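# Place long carton flat, centered between two short cartons

## Task

Lay the long carton flat inside the space separating the two short cartons, centred in that space and with the same face on top as it had originally, while leaving both short cartons where and how they started.

## Robot and tools

Robot: two arms, left_arm and right_arm, each ending in a five-finger hand (left_arm has a left hand, the mirror of the right one). Base positions in the scene frame: left_arm (+0.069, +0.329, 0) m, right_arm (+0.003, -0.341, 0) m, both turned only slightly about z. A post behind the arms and a camera stand between their bases are fixed obstacles.

Scene frame: origin at table-top height midway between the nominal bases; +x points out over the table, +z up, and left_arm sits on the +y side. Arm names do not match image sides. Positions, orientations, velocities and targets in results all use this frame.

Hand point: a point 0.05 m in front of the palm and 0.15 m from the wrist flange along the fingers. Its +z runs along straight fingers (tips reach 0.06 to 0.07 m past it), +y comes out of the palm, and +x runs across the palm away from the thumb on the right hand (toward the thumb on the left hand). A wrist bracket on the little-finger side can collide, and with fingers level the wrist may hang below the hand point and touch the table first.

A row is 28 numbers, each in [-1, 1], always covering both arms: left_arm dx, dy, dz, rx, ry, rz; left hand thumb_turn, thumb_bend, index, middle, ring, little, force_limit, speed; then the same fourteen for right_arm. The six pose numbers are offsets, not poses: they shift the arm's Hand target (its last commanded pose) along scene-frame axes, with 1.0 = 0.6 m of travel or 180 degrees of turn; rx, ry, rz form one rotation vector applied about the Hand target position. Zeros for all six mean no new request for that arm. The six finger numbers are absolute targets: -1 open/straight, +1 closed (thumb_turn +1 puts the thumb opposite the fingers). force_limit maps -1..+1 to about 0..10 N at the fingertip (0..15 N for the two thumb motors); speed rises from near zero at -1 to full at +0.48 and stays full above. There is no "unchanged" value for fingers: to keep a hand as it is, resend the eight numbers last executed for it. For a gentle grip close with speed -0.94 or below. A thumb-in-front grip fits objects roughly 0.035 to 0.065 m thick.

Tools:
- execute_actions(actions, cameras): actions is a list of actions; each action is up to 15 rows, one per 1/30 s step, the last row held to step 15. Every row in an action is measured from the Hand target at that action's start, so a repeated offset moves further each time. Images appear only if actions is empty or cameras names them.
- move(target, speed, blend, stop_force, zero, blocking, cameras): target is one 28-number row or a list of up to 15 rows; every row is an offset from the same starting Hand targets. Paths are straight, capped at 10 s total, and do not avoid obstacles. speed is m/s, 0.002 to 3.6 (default 0.25), one value or one per target; rotation speed limit is twice it in rad/s. blend (m) rounds corners in a list; 0 stops at each. stop_force (N, 3 to 120) ends an arm's path when it feels that much push against its direction of travel; use it slowly (about 0.005 m/s) for touch-downs. zero (default true) rezeros before the move. blocking=false returns early but cannot combine with stop_force.
- wait(seconds 0 to 3600), stop() to brake a running move, zoom_image(camera, region [x0, y0, x1, y1] pixels, at most 504 each way), show_instructions(), zero_wrist_force(arm: "left_arm" or "right_arm"), finished_scene(scene: 1), which is final.

Cameras: cam_high, cam_low, cam_left_wrist, cam_right_wrist, each 672x504; calibration lines give intrinsics and world-to-camera transforms.

Results: each arm's end_effector_position (m), end_effector_quat_wxyz, velocities, Hand target, joint positions and torques, wrist force/torque in the flange axes, hand_measured, hand_stopped_by (moving, target, force, stalled, fault) and hand_load_n (positive pushes a finger open; a lost grip shows as load near 0), each in motor order. A move adds a "move:" line: done, off_target, moving, held or fault, plus limits such as paced (pose clipped) or held (a step withheld). The hand point often rests short of its Hand target; send the remaining distance as a new offset. Commanded orientation is clipped to within 32 degrees of the current one per step.

Cautions: the arms are stiff, so a target even slightly beyond a firm contact presses hard. A net force around 150 N or a joint torque at its limit (wrist joints 24.9 N m) causes a fault stop of about 10 s; so does a wrist joint lagging its plan by more than 0.9 degrees. Keep the arms from meeting each other, and avoid moving the wrist near its base axis. Long stretched holds heat motors (warning at 70 °C, braking at 85 °C). Don't drop the carton even a few millimetres, release it while moving, slam or shove things, or disturb the short cartons; anything ending off the table fails the task. Loose objects may occasionally be nudged by outside pushes, so check the result before finishing.

Each tool is called after "Call:" as name(argument=value, ...) on one line, values as JSON.

Reference images:

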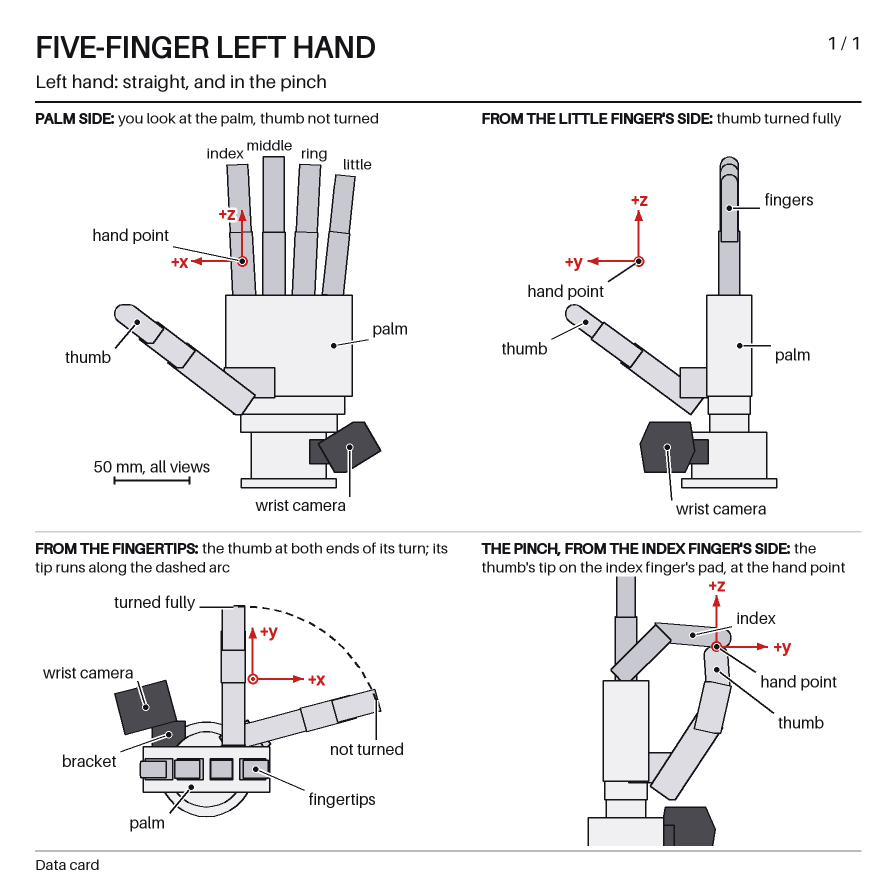

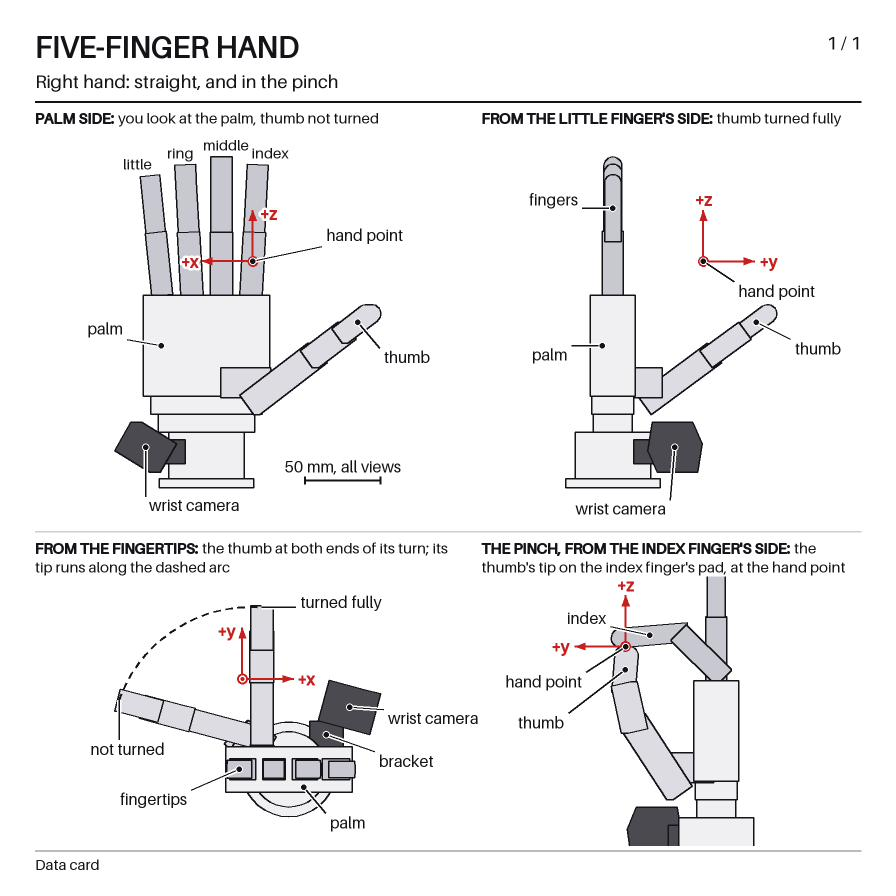

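## Session

Call:
execute_actions(actions=[], cameras=["all"])

Scene clock: 0.00 s.
left_arm: end_effector_position=(+0.5693, +0.1025, +0.1712) hand_measured=(-1.000, -1.000, -1.000, -1.000, -1.000, -1.000) hand_load_n=(+0.0, +0.0, +0.0, +0.5, +0.0, +0.0) hand_stopped_by=(target, target, target, target, target, target) hand_force_limit=0.00 hand_speed=-0.80 end_effector_quat_wxyz=(+0.066, +0.589, +0.806, +0.005) | right_arm: end_effector_position=(+0.6667, -0.3287, +0.3429) hand_measured=(-1.000, -1.000, -1.000, -1.000, -1.000, -1.000) hand_load_n=(+0.0, +0.0, +0.0, +0.0, -0.5, +0.0) hand_stopped_by=(target, target, target, target, target, target) hand_force_limit=0.00 hand_speed=-0.80 end_effector_quat_wxyz=(+0.013, +0.374, +0.928, +0.004)
Joint positions: left_arm=[2.851 -2.059 -1.363 1.978 -1.534 -0.582] | right_arm=[-0.226 -0.746 0.372 1.917 1.567 -1.046]
Joint velocities: within noise
Joint torques (N m): no reading
Wrist force (N): no reading
Wrist torque (N m): no reading
Wrist force, peak (N): no reading
Hand target: left_arm +0.5693, +0.1025, +0.1712; +0.066, +0.589, +0.806, +0.005 | right_arm +0.6667, -0.3287, +0.3429; +0.013, +0.374, +0.928, +0.004

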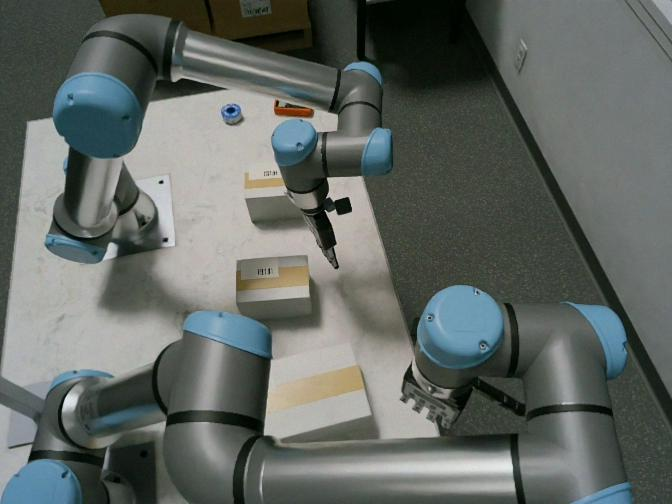

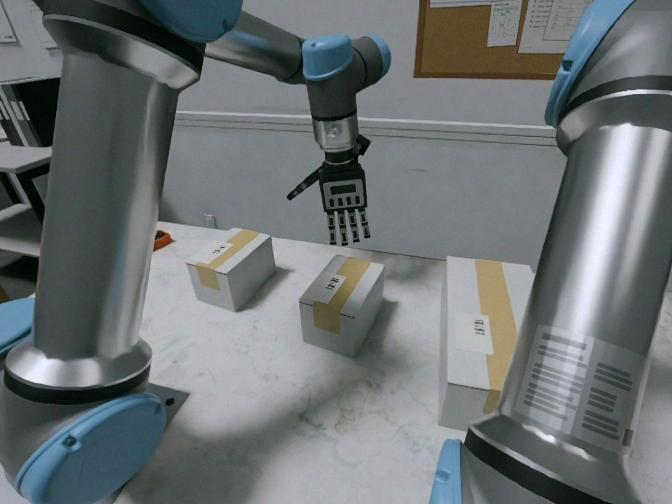

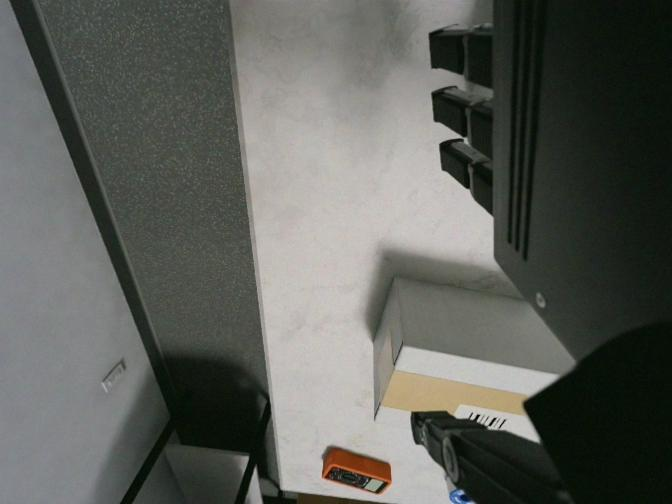

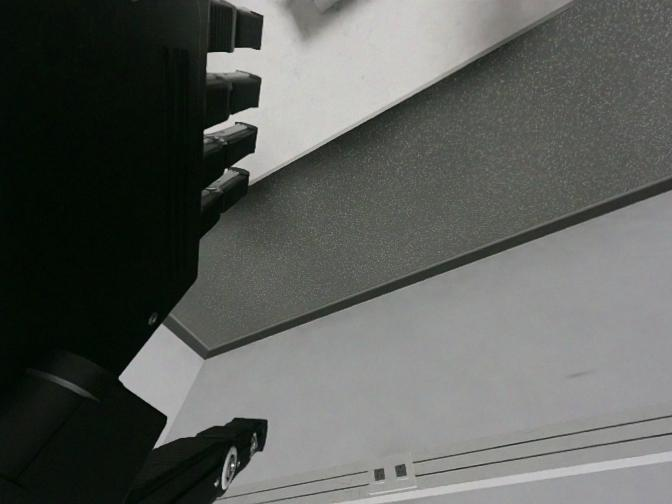

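Call:
zoom_image(camera="cam_high", region=[200, 80, 400, 240])

Call:
zoom_image(camera="cam_high", region=[200, 230, 440, 460])

Call:
zoom_image(camera="cam_low", region=[150, 200, 400, 370])

Call:
zoom_image(camera="cam_low", region=[400, 220, 660, 460])

Call:
zoom_image(camera="cam_left_wrist", region=[300, 220, 600, 504])

Scaled by 2.520.

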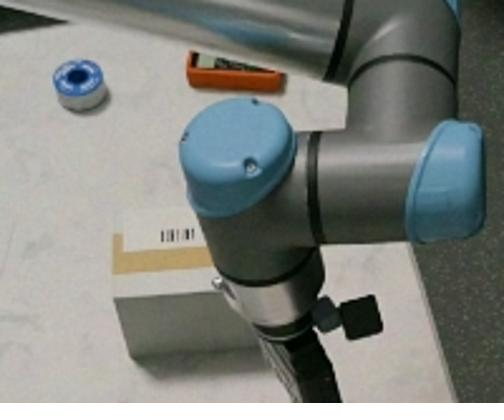

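Scaled by 2.100.

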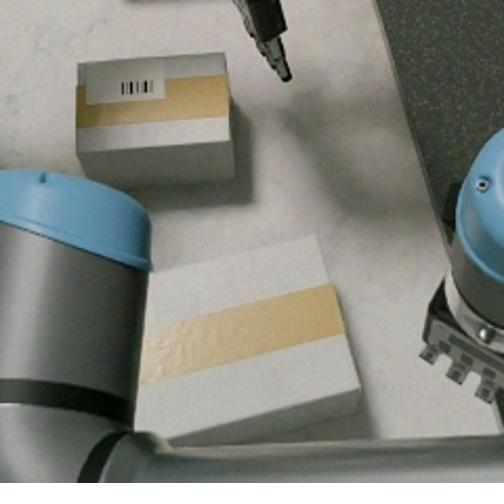

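Scaled by 2.016.

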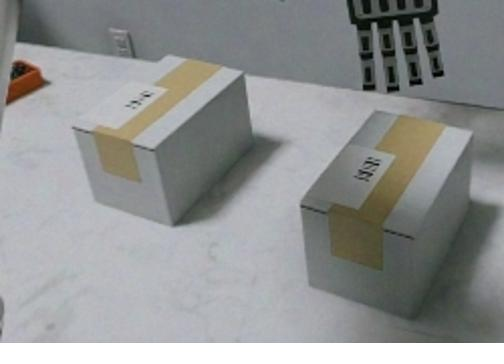

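Scaled by 1.938.

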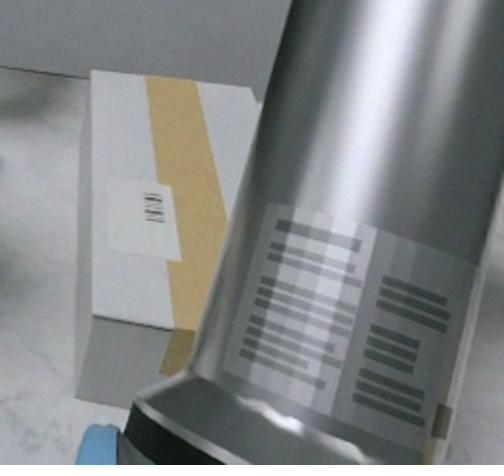

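Scaled by 1.680.

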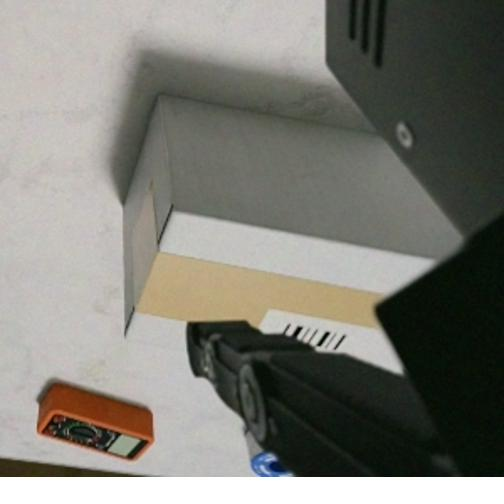

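Call:
move(target=[0,0,0,0,0,0,-1,-1,-1,-1,-1,-1,0,-0.8,-0.708,0.065,-0.072,0.2306,0.1112,-0.2277,-1,-1,-0.6,-0.6,-0.6,-0.6,0,-0.5], speed=0.2, cameras=["all"])

Scene clock: 91.30 s.
left_arm: end_effector_position=(+0.5693, +0.1025, +0.1712) hand_measured=(-1.000, -1.000, -1.000, -1.000, -1.000, -1.000) hand_load_n=(+0.0, -0.5, +0.0, -0.5, +0.0, +0.0) hand_stopped_by=(target, target, target, target, target, target) hand_force_limit=0.00 hand_speed=-0.80 end_effector_quat_wxyz=(+0.066, +0.589, +0.806, +0.005) | right_arm: end_effector_position=(+0.2419, -0.2896, +0.2997) hand_measured=(-1.000, -1.000, -0.600, -0.600, -0.600, -0.600) hand_load_n=(+0.0, +0.0, +0.0, +0.0, +0.0, +0.0) hand_stopped_by=(target, target, target, target, target, target) hand_force_limit=0.00 hand_speed=-0.50 end_effector_quat_wxyz=(-0.270, +0.642, +0.670, +0.256)
Joint positions: left_arm=[2.851 -2.059 -1.363 1.978 -1.534 -0.582] | right_arm=[-1.164 -1.883 2.225 1.961 1.336 -1.313]
Joint torques (N m): left_arm=[0.05 38 18.94 -2.26 0.01 -0.11] | right_arm=[-13.17 -11.43 -5.03 3.8 2.44 -1.12]
Wrist force (N): left_arm=[0.1 0.0 0.2] | right_arm=[-0.1 -1.0 -0.4]
Wrist torque (N m): left_arm=[-0.02 -0.01 0.00] | right_arm=[-0.12 -0.07 0.21]
Wrist force, peak (N): left_arm=[0.0 -0.3 0.3] | right_arm=[-0.1 -1.9 -0.3]
Hand target: left_arm +0.5693, +0.1025, +0.1712; +0.066, +0.589, +0.806, +0.005 | right_arm +0.2419, -0.2897, +0.2997; -0.270, +0.642, +0.670, +0.256
Off the commanded pose: left_arm 0.000 m, 0 deg | right_arm 0.000 m, 0 deg.
move: done
cam_right_wrist: T_world_to_cam=[[0.94666, 0.27861, 0.16188, -0.19622], [0.30969, -0.92545, -0.21826, -0.26922], [0.089, 0.25676, -0.96237, 0.45509]] pos_world=[0.22863, -0.31133, 0.41097]

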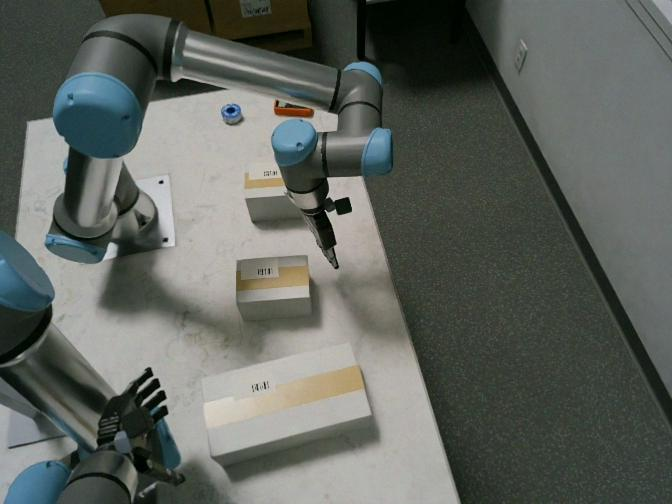

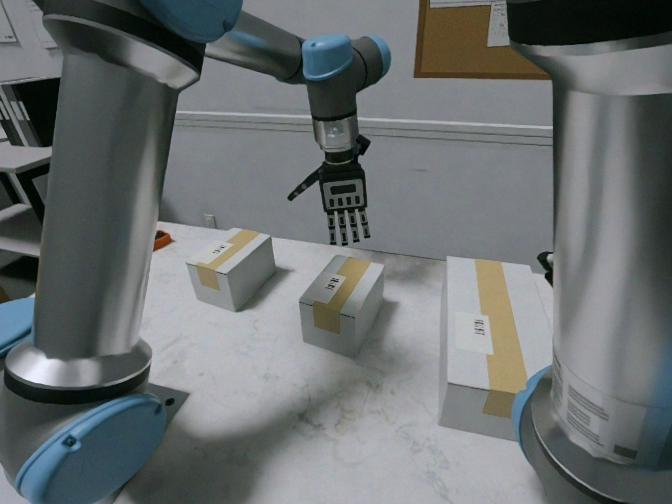

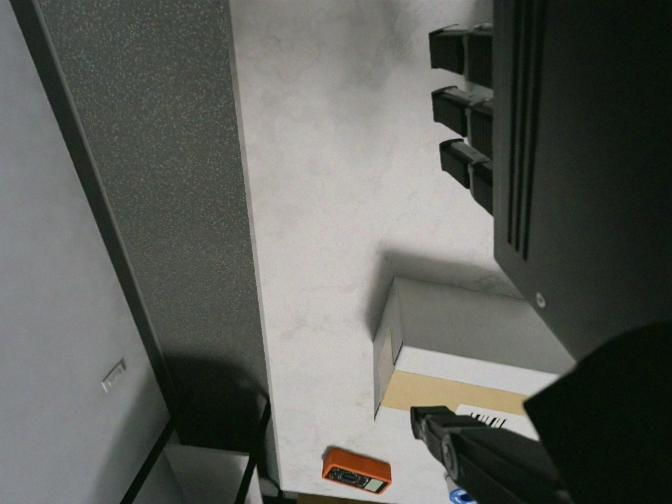

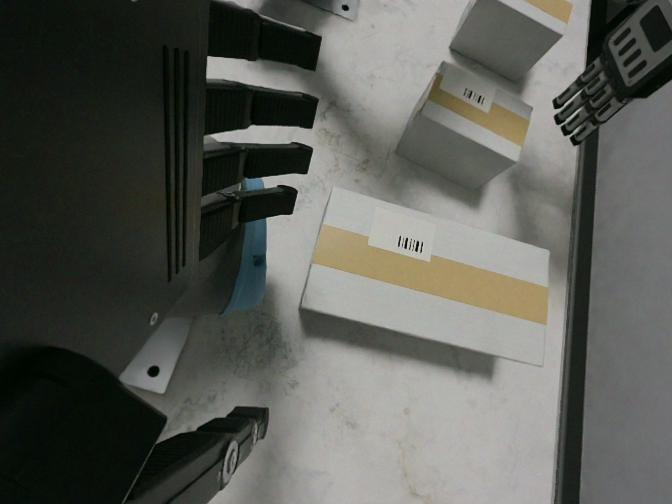

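Call:
zoom_image(camera="cam_high", region=[190, 330, 390, 480])

Call:
zoom_image(camera="cam_high", region=[220, 240, 330, 330])

Scaled by 2.520.

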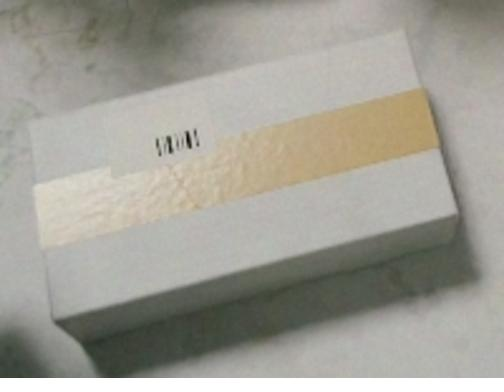

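Scaled by 4.582.

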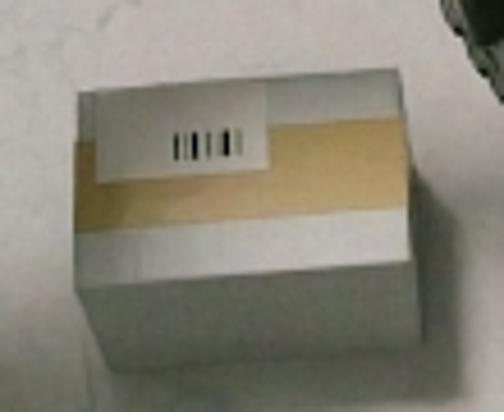

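Call:
move(target=[[0,0,0.267,0,0,0,-1,-1,-0.6,-0.6,-0.6,-0.6,0,-0.5,0,0,0,0,0,0,-1,-1,-0.6,-0.6,-0.6,-0.6,0,-0.5],[-0.0238,-0.525,0.265,-0.107,0.391,0.842,-1,-1,-0.6,-0.6,-0.6,-0.6,0,-0.5,0,0,0,0,0,0,-1,-1,-0.6,-0.6,-0.6,-0.6,0,-0.5]], speed=[0.2,0.4], blend=[0.04,0], cameras=["all"])

Scene clock: 107.60 s.
left_arm: end_effector_position=(+0.5550, -0.2125, +0.3302) hand_measured=(-1.000, -1.000, -0.600, -0.600, -0.600, -0.600) hand_load_n=(+0.0, +0.0, +0.0, +0.0, +0.0, +0.0) hand_stopped_by=(target, target, target, target, target, target) hand_force_limit=0.00 hand_speed=-0.50 end_effector_quat_wxyz=(+0.266, +0.667, -0.639, +0.277) | right_arm: end_effector_position=(+0.2419, -0.2897, +0.2997) hand_measured=(-1.000, -1.000, -0.600, -0.600, -0.600, -0.600) hand_load_n=(+0.0, +0.0, +0.0, +0.0, +0.0, +0.0) hand_stopped_by=(target, target, target, target, target, target) hand_force_limit=0.00 hand_speed=-0.50 end_effector_quat_wxyz=(-0.270, +0.642, +0.670, +0.256)
Joint positions: left_arm=[2.771 -2.476 -0.419 1.693 -0.856 -3.675] | right_arm=[-1.165 -1.883 2.226 1.962 1.336 -1.313]
Joint torques (N m): left_arm=[8.67 61.34 6.05 -0.07 2.95 -1.74] | right_arm=[-15.14 -14.12 -4.37 3.89 2.27 -1.41]
Wrist force (N): left_arm=[0.3 -0.4 0.7] | right_arm=[-0.1 -1.1 -0.5]
Wrist torque (N m): left_arm=[-0.06 0.00 0.01] | right_arm=[-0.12 -0.07 0.21]
Wrist force, peak (N): left_arm=[0.8 -0.3 1.0] | right_arm=[0.0 -1.3 -0.5]
Hand target: left_arm +0.5550, -0.2125, +0.3302; +0.266, +0.667, -0.639, +0.277 | right_arm +0.2419, -0.2897, +0.2997; -0.270, +0.642, +0.670, +0.256
Off the commanded pose: left_arm 0.000 m, 0 deg | right_arm 0.000 m, 0 deg.
elbow stopped short (left arm): the move would have taken joint 3 (elbow) straighter than the controller allows.
move: done
cam_left_wrist: T_world_to_cam=[[0.96845, -0.13067, 0.2122, -0.63945], [-0.23265, -0.16894, 0.95777, -0.23256], [-0.08931, -0.97693, -0.19401, 0.01968]] pos_world=[0.56693, -0.10363, 0.36225]
cam_right_wrist: T_world_to_cam=[[0.94669, 0.27852, 0.16186, -0.19615], [0.3096, -0.92547, -0.21828, -0.26917], [0.089, 0.25676, -0.96237, 0.4551]] pos_world=[0.22853, -0.31133, 0.41097]

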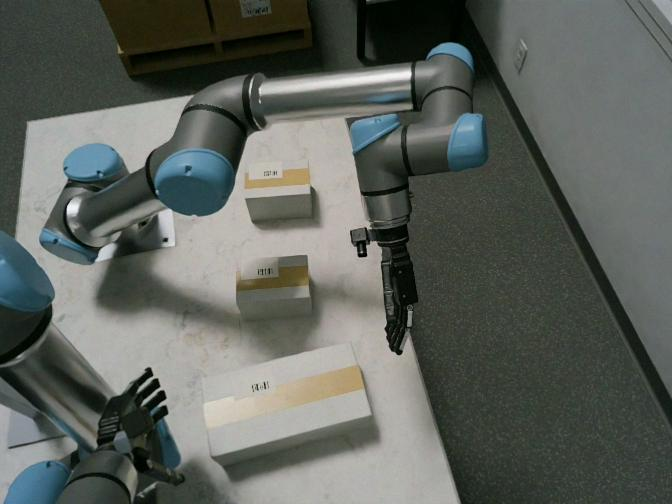

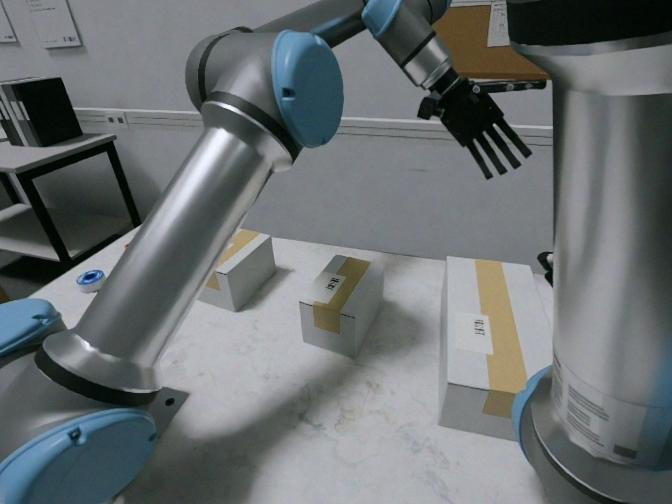

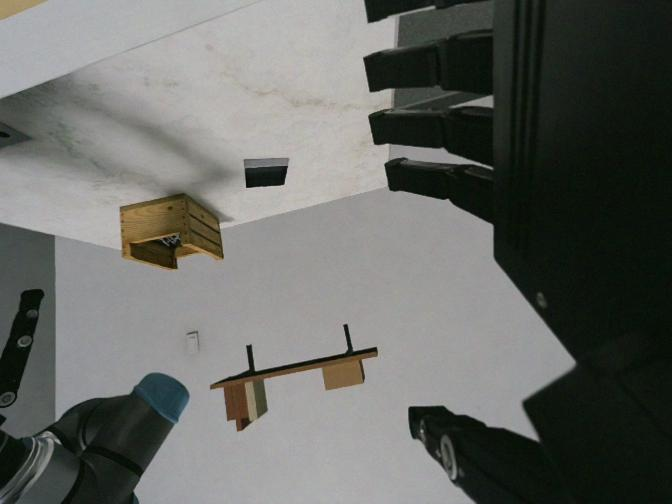

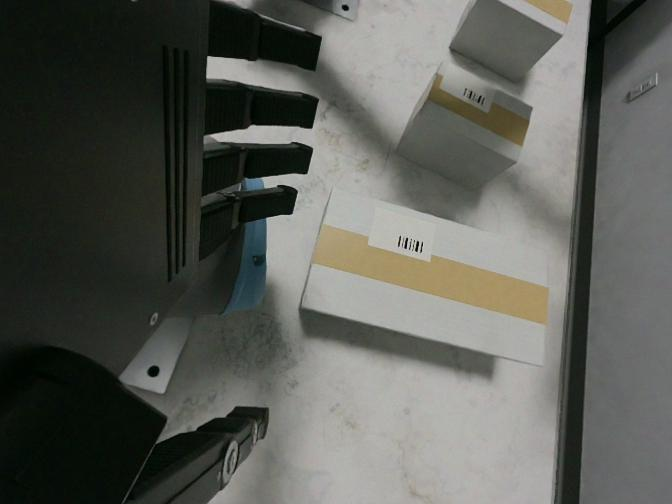

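Call:
zoom_image(camera="cam_high", region=[220, 140, 340, 240])

Call:
zoom_image(camera="cam_right_wrist", region=[280, 0, 600, 380])

Scaled by 4.200.

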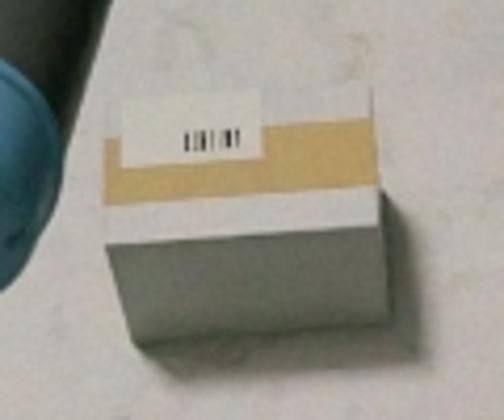

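Scaled by 1.326.

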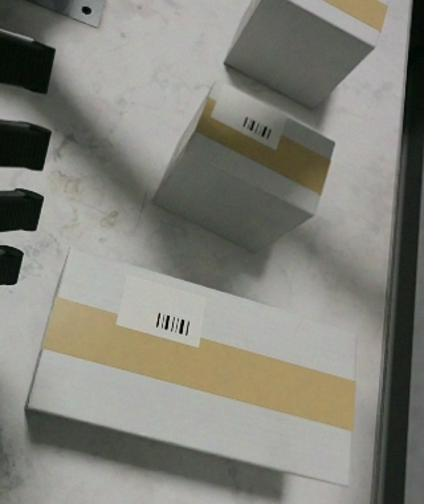

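Call:
move(target=[-0.0227,0,-0.3553,0,0,0,-1,-1,-0.6,-0.6,-0.6,-0.6,0,-0.5,-0.0165,-0.0038,-0.3745,0,0,0,-1,-1,-0.6,-0.6,-0.6,-0.6,0,-0.5], speed=0.15, stop_force=15, cameras=["all"])

Scene clock: 115.77 s.
left_arm: end_effector_position=(+0.5524, -0.2125, +0.2896) hand_measured=(-1.000, -1.000, -0.600, -0.600, -0.600, -0.600) hand_load_n=(+0.0, +0.0, +0.0, +0.0, +0.0, +0.0) hand_stopped_by=(target, target, target, target, target, target) hand_force_limit=0.00 hand_speed=-0.50 end_effector_quat_wxyz=(+0.266, +0.667, -0.639, +0.277) | right_arm: end_effector_position=(+0.2407, -0.2896, +0.2824) hand_measured=(-1.000, -1.000, -0.600, -0.600, -0.600, -0.600) hand_load_n=(+0.0, +0.0, +0.0, +0.0, +0.0, +0.0) hand_stopped_by=(target, target, target, target, target, target) hand_force_limit=0.00 hand_speed=-0.50 end_effector_quat_wxyz=(-0.271, +0.642, +0.670, +0.256)
Joint positions: left_arm=[2.769 -2.432 -0.607 1.837 -0.857 -3.677] | right_arm=[-1.171 -1.867 2.263 1.91 1.34 -1.318]
Joint torques (N m): left_arm=[8.08 60.23 6.51 -0.23 2.81 -1.74] | right_arm=[12.35 -13.26 -29.11 3.74 -1.98 1.88]
Wrist force (N): left_arm=[0.4 -0.8 0.9] | right_arm=[-0.1 -0.8 -0.1]
Wrist torque (N m): left_arm=[-0.16 0.04 0.01] | right_arm=[-0.10 -0.10 0.02]
Wrist force, peak (N): left_arm=[-0.5 -0.5 1.6] | right_arm=[-2.1 -1.3 2.2]
Hand target: left_arm +0.5524, -0.2125, +0.2896; +0.266, +0.667, -0.639, +0.277 (not the last commanded pose) | right_arm +0.2407, -0.2896, +0.2824; -0.271, +0.642, +0.670, +0.256 (not the last commanded pose)
Off the commanded pose: left_arm 0.173 m, 0 deg | right_arm 0.208 m, 0 deg.
move: held (right_arm; a check stopped the path), off_target (left_arm; braked when a check withheld steps of right_arm); limits=held
pose unreachable (right arm): on one or more control steps of this call, first in action 0 (counted from 0), this arm could not follow its commanded pose, so it was not sent that pose on those steps. It may still have moved: this result reports where it is.
cause: moving toward the commanded pose would bring two parts of the arm too close to each other (joints 3 (elbow) to 6 (wrist 3) lie between them).
cam_left_wrist: T_world_to_cam=[[0.96846, -0.13056, 0.21223, -0.62822], [-0.23266, -0.16887, 0.95778, -0.1943], [-0.08921, -0.97695, -0.19392, 0.01147]] pos_world=[0.56423, -0.10362, 0.32165]
cam_right_wrist: T_world_to_cam=[[0.94673, 0.27849, 0.16172, -0.19228], [0.30958, -0.92534, -0.21885, -0.27234], [0.0887, 0.25726, -0.96226, 0.43873]] pos_world=[0.22743, -0.31133, 0.39367]

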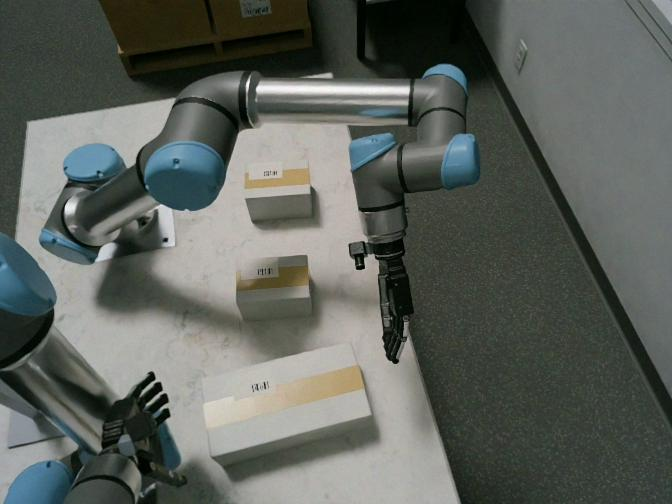

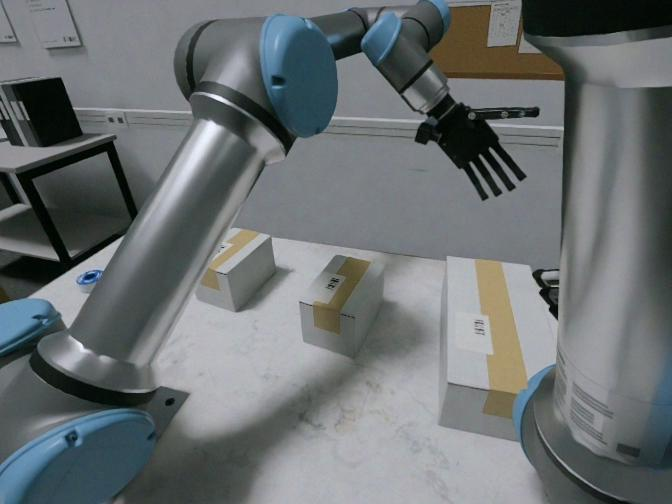

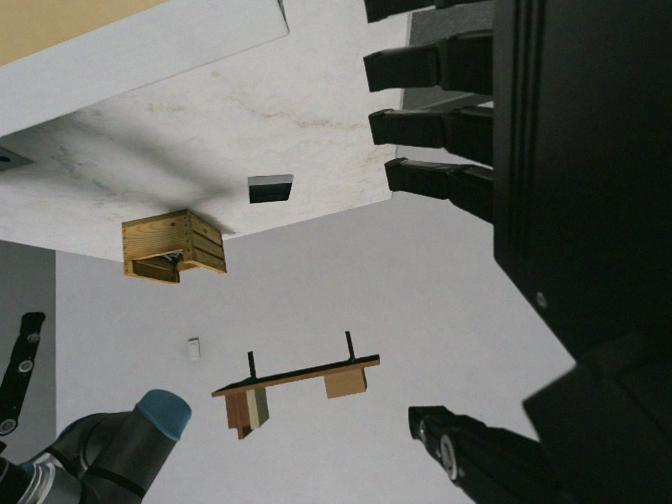

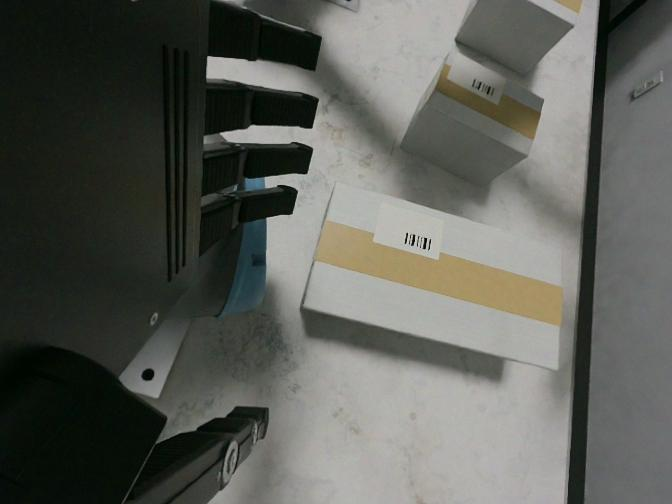

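Call:
move(target=[[0,0,-0.05,0,0,0,-1,-1,-0.6,-0.6,-0.6,-0.6,0,-0.5,-0.008,0.009,0,-0.111,-0.0039,0,-1,-1,-0.6,-0.6,-0.6,-0.6,0,-0.5],[-0.0183,0,-0.24,0,0,0,-1,-1,-0.6,-0.6,-0.6,-0.6,0,-0.5,-0.012,0.009,-0.27,-0.111,-0.0039,0,-1,-1,-0.6,-0.6,-0.6,-0.6,0,-0.5]], speed=0.18, blend=[0.03,0], cameras=["all"])

Scene clock: 122.87 s.
left_arm: end_effector_position=(+0.5522, -0.2125, +0.2603) hand_measured=(-1.000, -1.000, -0.600, -0.600, -0.600, -0.600) hand_load_n=(+0.0, +0.0, +0.0, +0.0, +0.0, +0.0) hand_stopped_by=(target, target, target, target, target, target) hand_force_limit=0.00 hand_speed=-0.50 end_effector_quat_wxyz=(+0.266, +0.667, -0.639, +0.277) | right_arm: end_effector_position=(+0.2371, -0.2854, +0.2829) hand_measured=(-1.000, -1.000, -0.600, -0.600, -0.600, -0.600) hand_load_n=(+0.0, +0.0, +0.0, +0.0, +0.0, +0.0) hand_stopped_by=(target, target, target, target, target, target) hand_force_limit=0.00 hand_speed=-0.50 end_effector_quat_wxyz=(-0.181, +0.669, +0.700, +0.173)
Joint positions: left_arm=[2.769 -2.424 -0.695 1.918 -0.857 -3.677] | right_arm=[-1.028 -1.98 2.185 1.823 1.344 -1.141]
Joint torques (N m): left_arm=[-4.75 60.5 6.97 -0.48 -0.14 -1.74] | right_arm=[-0.68 -0.83 -18.09 2.48 0.01 0.7]
Wrist force (N): left_arm=[0.1 -0.5 1.2] | right_arm=[0.4 -0.7 -0.5]
Wrist torque (N m): left_arm=[-0.13 0.06 -0.01] | right_arm=[-0.02 -0.16 0.23]
Wrist force, peak (N): left_arm=[0.1 -0.7 1.5] | right_arm=[1.4 -1.8 0.2]
Hand target: left_arm +0.5522, -0.2125, +0.2603; +0.266, +0.667, -0.639, +0.277 (not the last commanded pose) | right_arm +0.2371, -0.2854, +0.2829; -0.181, +0.669, +0.700, +0.173 (not the last commanded pose)
Off the commanded pose: left_arm 0.115 m, 0 deg | right_arm 0.163 m, 5 deg.
FORCE FAULT: contact force on the right arm reached its limit, and that arm stopped. The contact can be on any part of that arm, not only on its tool. That arm's remaining commands of this call were not run. That arm is still stopped at the end of this call. That arm stays stopped for about 10 more seconds. Until then a move that you send moves the other arm only, and its call returns only when the move has ended. Once the stop has ended, the next robot result says so. If the stop ends while you think or write, that arm runs what you send next, counted from a new Hand target: where the arm stands when the stop ends. While its stop runs, that arm, its gripper or tool too, takes no new command. Until it ends, the stop uses up actions while you think or wait. An arm that is not stopped still takes commands.
move: fault (right_arm), off_target (left_arm; braked at the fault stop of right_arm); path passed 0 of 2 targets
cam_left_wrist: T_world_to_cam=[[0.96843, -0.1306, 0.21232, -0.62192], [-0.23276, -0.16895, 0.95775, -0.1662], [-0.08921, -0.97693, -0.19402, 0.00581]] pos_world=[0.56413, -0.10362, 0.29235]
cam_right_wrist: T_world_to_cam=[[0.94436, 0.31352, 0.09946, -0.16193], [0.31232, -0.94957, 0.02777, -0.34455], [0.10315, 0.00484, -0.99465, 0.3721]] pos_world=[0.22215, -0.27821, 0.39578]

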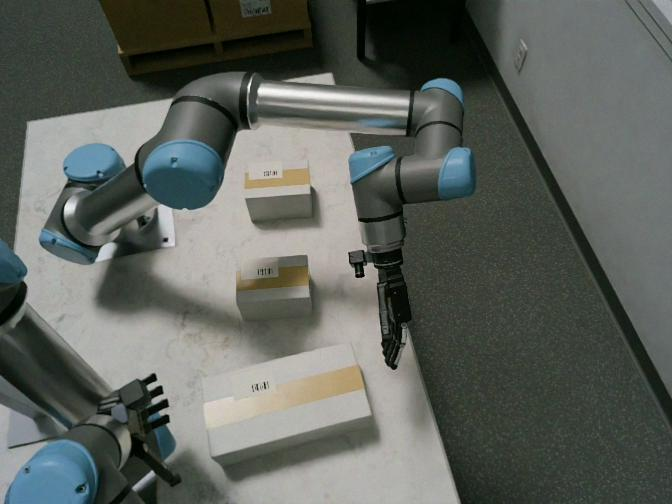

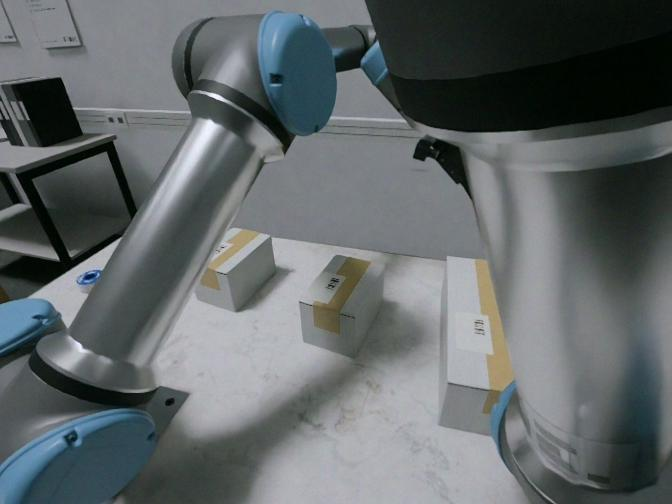

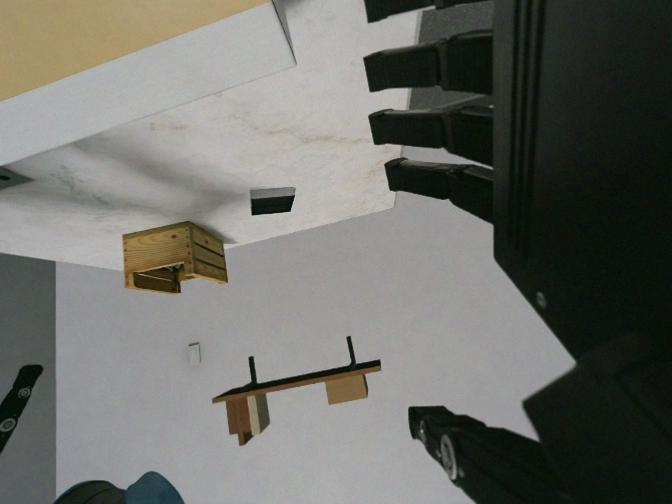

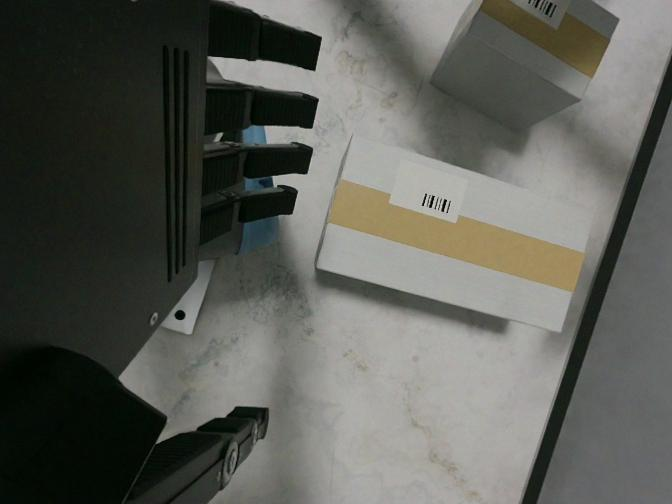

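Call:
wait(seconds=1, cameras=["cam_low", "cam_high"])

Scene clock: 137.30 s.
left_arm: end_effector_position=(+0.5522, -0.2125, +0.2603) hand_measured=(-1.000, -1.000, -0.600, -0.600, -0.600, -0.600) hand_load_n=(+0.0, +0.0, +0.0, +0.0, +0.0, +0.0) hand_stopped_by=(target, target, target, target, target, target) hand_force_limit=0.00 hand_speed=-0.50 end_effector_quat_wxyz=(+0.266, +0.667, -0.639, +0.277) | right_arm: end_effector_position=(+0.2371, -0.2854, +0.2829) hand_measured=(-1.000, -1.000, -0.600, -0.600, -0.600, -0.600) hand_load_n=(+0.0, +0.0, +0.0, +0.0, +0.0, +0.0) hand_stopped_by=(target, target, target, target, target, target) hand_force_limit=0.00 hand_speed=-0.50 end_effector_quat_wxyz=(-0.181, +0.669, +0.700, +0.173)
Joint positions: left_arm=[2.769 -2.424 -0.696 1.918 -0.857 -3.677] | right_arm=[-1.028 -1.98 2.185 1.823 1.344 -1.141]
Joint torques (N m): left_arm=[-4.61 60.55 6.65 -0.23 2.47 -1.67] | right_arm=[-2.03 -0.93 -18.13 2.6 0.31 0.17]
Wrist force (N): left_arm=[0.2 -0.5 1.1] | right_arm=[0.4 -0.9 -0.4]
Wrist torque (N m): left_arm=[-0.13 0.05 0.00] | right_arm=[-0.05 -0.17 0.22]
Wrist force, peak (N): left_arm=[0.5 -0.5 1.3] | right_arm=[0.6 -1.1 -0.5]
Hand target: left_arm +0.5522, -0.2125, +0.2603; +0.266, +0.667, -0.639, +0.277 (not the last commanded pose) | right_arm +0.2371, -0.2854, +0.2829; -0.181, +0.669, +0.700, +0.173 (not the last commanded pose)
Off the commanded pose: left_arm 0.115 m, 0 deg | right_arm 0.163 m, 5 deg.
FORCE FAULT, CONTINUED: the right arm's stop, for the force fault that an earlier result reported, is over. The rest of the stop counts as 19 of the actions that you can send in this scene. That arm's target is now where it stood when the stop ended, not its last command. That arm accepts commands again.
wait: 1.00 s; at rest from the start
Images, in order (width x height): cam_high 672x504, cam_low 672x504.

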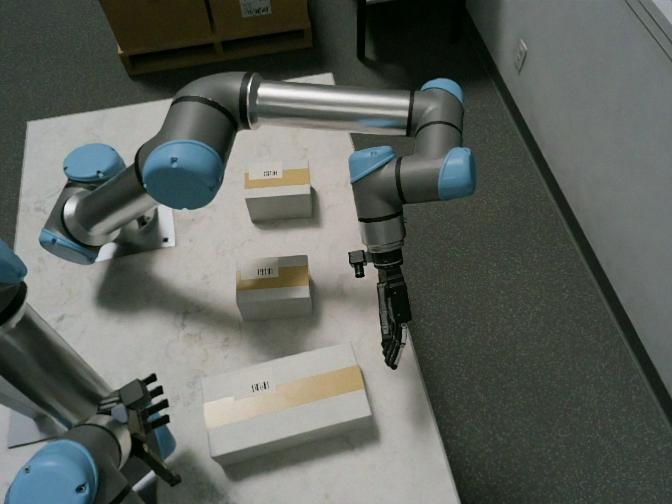

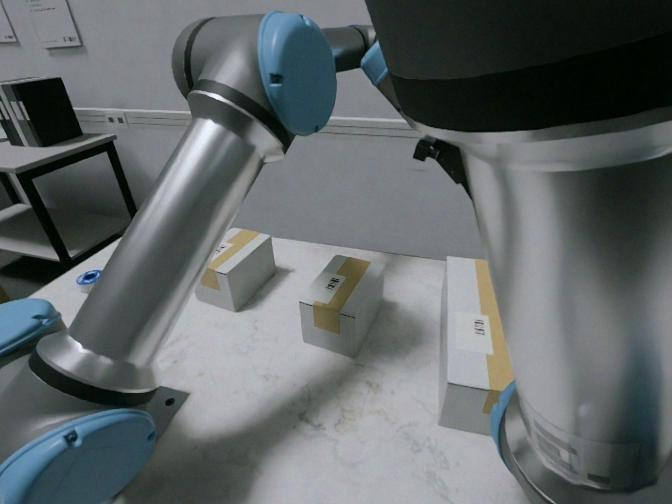

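Call:
move(target=[[0,0,0,0,0,0,-1,-1,-0.6,-0.6,-0.6,-0.6,0,-0.5,0.167,-0.067,0,0,0,0,-1,-1,-0.6,-0.6,-0.6,-0.6,0,-0.5],[0,0,0,0,0,0,-1,-1,-0.6,-0.6,-0.6,-0.6,0,-0.5,0.312,-0.091,-0.06,-0.1211,-0.1308,0.484,-1,-1,-0.6,-0.6,-0.6,-0.6,0,-0.5],[0,0,0,0,0,0,-1,-1,-0.6,-0.6,-0.6,-0.6,0,-0.5,0.312,-0.091,-0.3,-0.1211,-0.1308,0.484,-1,-1,-0.6,-0.6,-0.6,-0.6,0,-0.5]], speed=[0.12,0.4,0.2], blend=[0.03,0.02,0], cameras=["all"])

Scene clock: 143.13 s.
left_arm: end_effector_position=(+0.5522, -0.2125, +0.2603) hand_measured=(-1.000, -1.000, -0.600, -0.600, -0.600, -0.600) hand_load_n=(+0.0, +0.0, +0.0, +0.0, +0.0, +0.0) hand_stopped_by=(target, target, target, target, target, target) hand_force_limit=0.00 hand_speed=-0.50 end_effector_quat_wxyz=(+0.266, +0.667, -0.639, +0.277) | right_arm: end_effector_position=(+0.4243, -0.3400, +0.1029) hand_measured=(-1.000, -1.000, -0.600, -0.600, -0.600, -0.600) hand_load_n=(+0.0, +0.0, +0.0, +0.0, +0.0, +0.0) hand_stopped_by=(target, target, target, target, target, target) hand_force_limit=0.00 hand_speed=-0.50 end_effector_quat_wxyz=(+0.000, -0.016, +1.000, +0.000)
Joint positions: left_arm=[2.769 -2.424 -0.696 1.918 -0.857 -3.677] | right_arm=[-0.479 -1.229 1.794 1.007 1.572 -2.095]
Joint torques (N m): left_arm=[-4.11 60.52 6.85 -0.26 2.61 -1.66] | right_arm=[11.33 -19.69 -3.87 1.06 -1.92 1.85]
Wrist force (N): left_arm=[0.1 -0.4 1.2] | right_arm=[-0.1 -0.2 0.5]
Wrist torque (N m): left_arm=[-0.12 0.07 -0.01] | right_arm=[-0.01 -0.01 0.02]
Wrist force, peak (N): left_arm=[0.3 -0.5 1.3] | right_arm=[0.5 -1.6 -0.3]
Hand target: left_arm +0.5522, -0.2125, +0.2603; +0.266, +0.667, -0.639, +0.277 | right_arm +0.4243, -0.3400, +0.1029; +0.000, -0.016, +1.000, +0.000
Off the commanded pose: left_arm 0.000 m, 0 deg | right_arm 0.000 m, 0 deg.
move: done
cam_left_wrist: T_world_to_cam=[[0.96846, -0.13056, 0.21223, -0.62191], [-0.23266, -0.16887, 0.95778, -0.16626], [-0.08921, -0.97695, -0.19392, 0.00578]] pos_world=[0.56413, -0.10362, 0.29235]
cam_right_wrist: T_world_to_cam=[[-0.31445, 0.94825, -0.04401, 0.46103], [0.81986, 0.29466, 0.49093, -0.28989], [0.4785, 0.11829, -0.87009, 0.04061]] pos_world=[0.36321, -0.35656, 0.19794]

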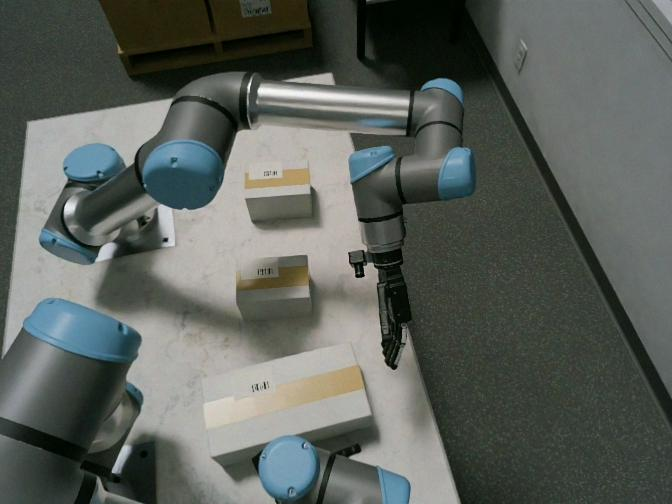

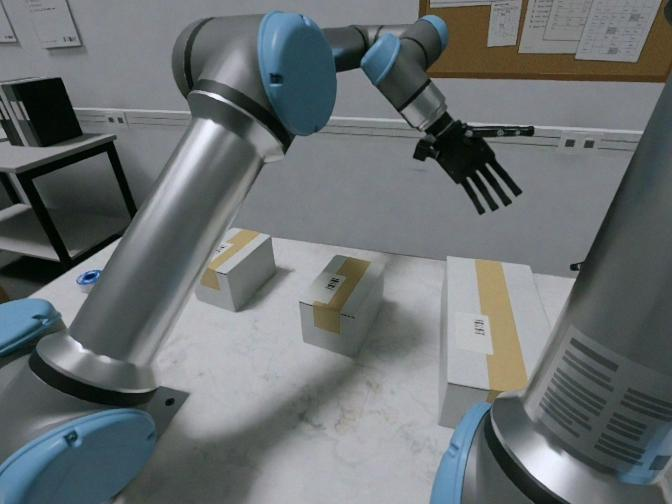

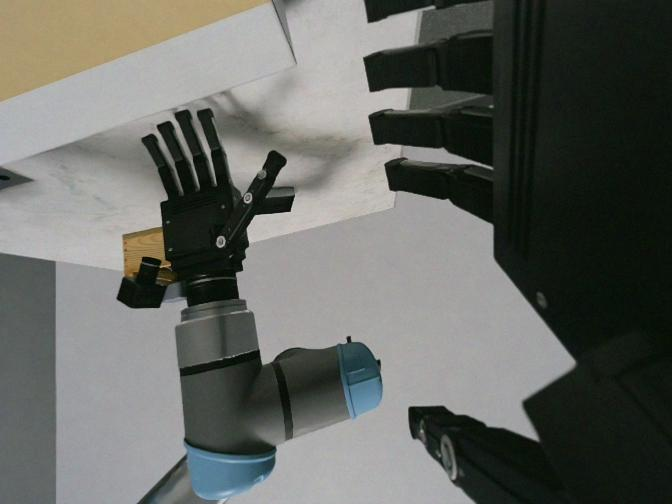

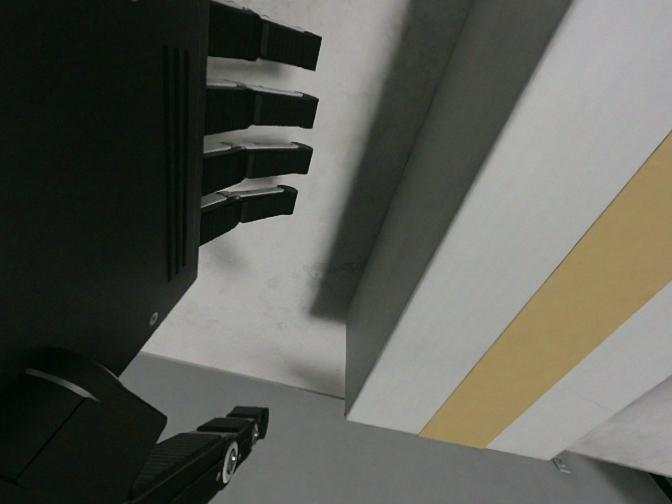

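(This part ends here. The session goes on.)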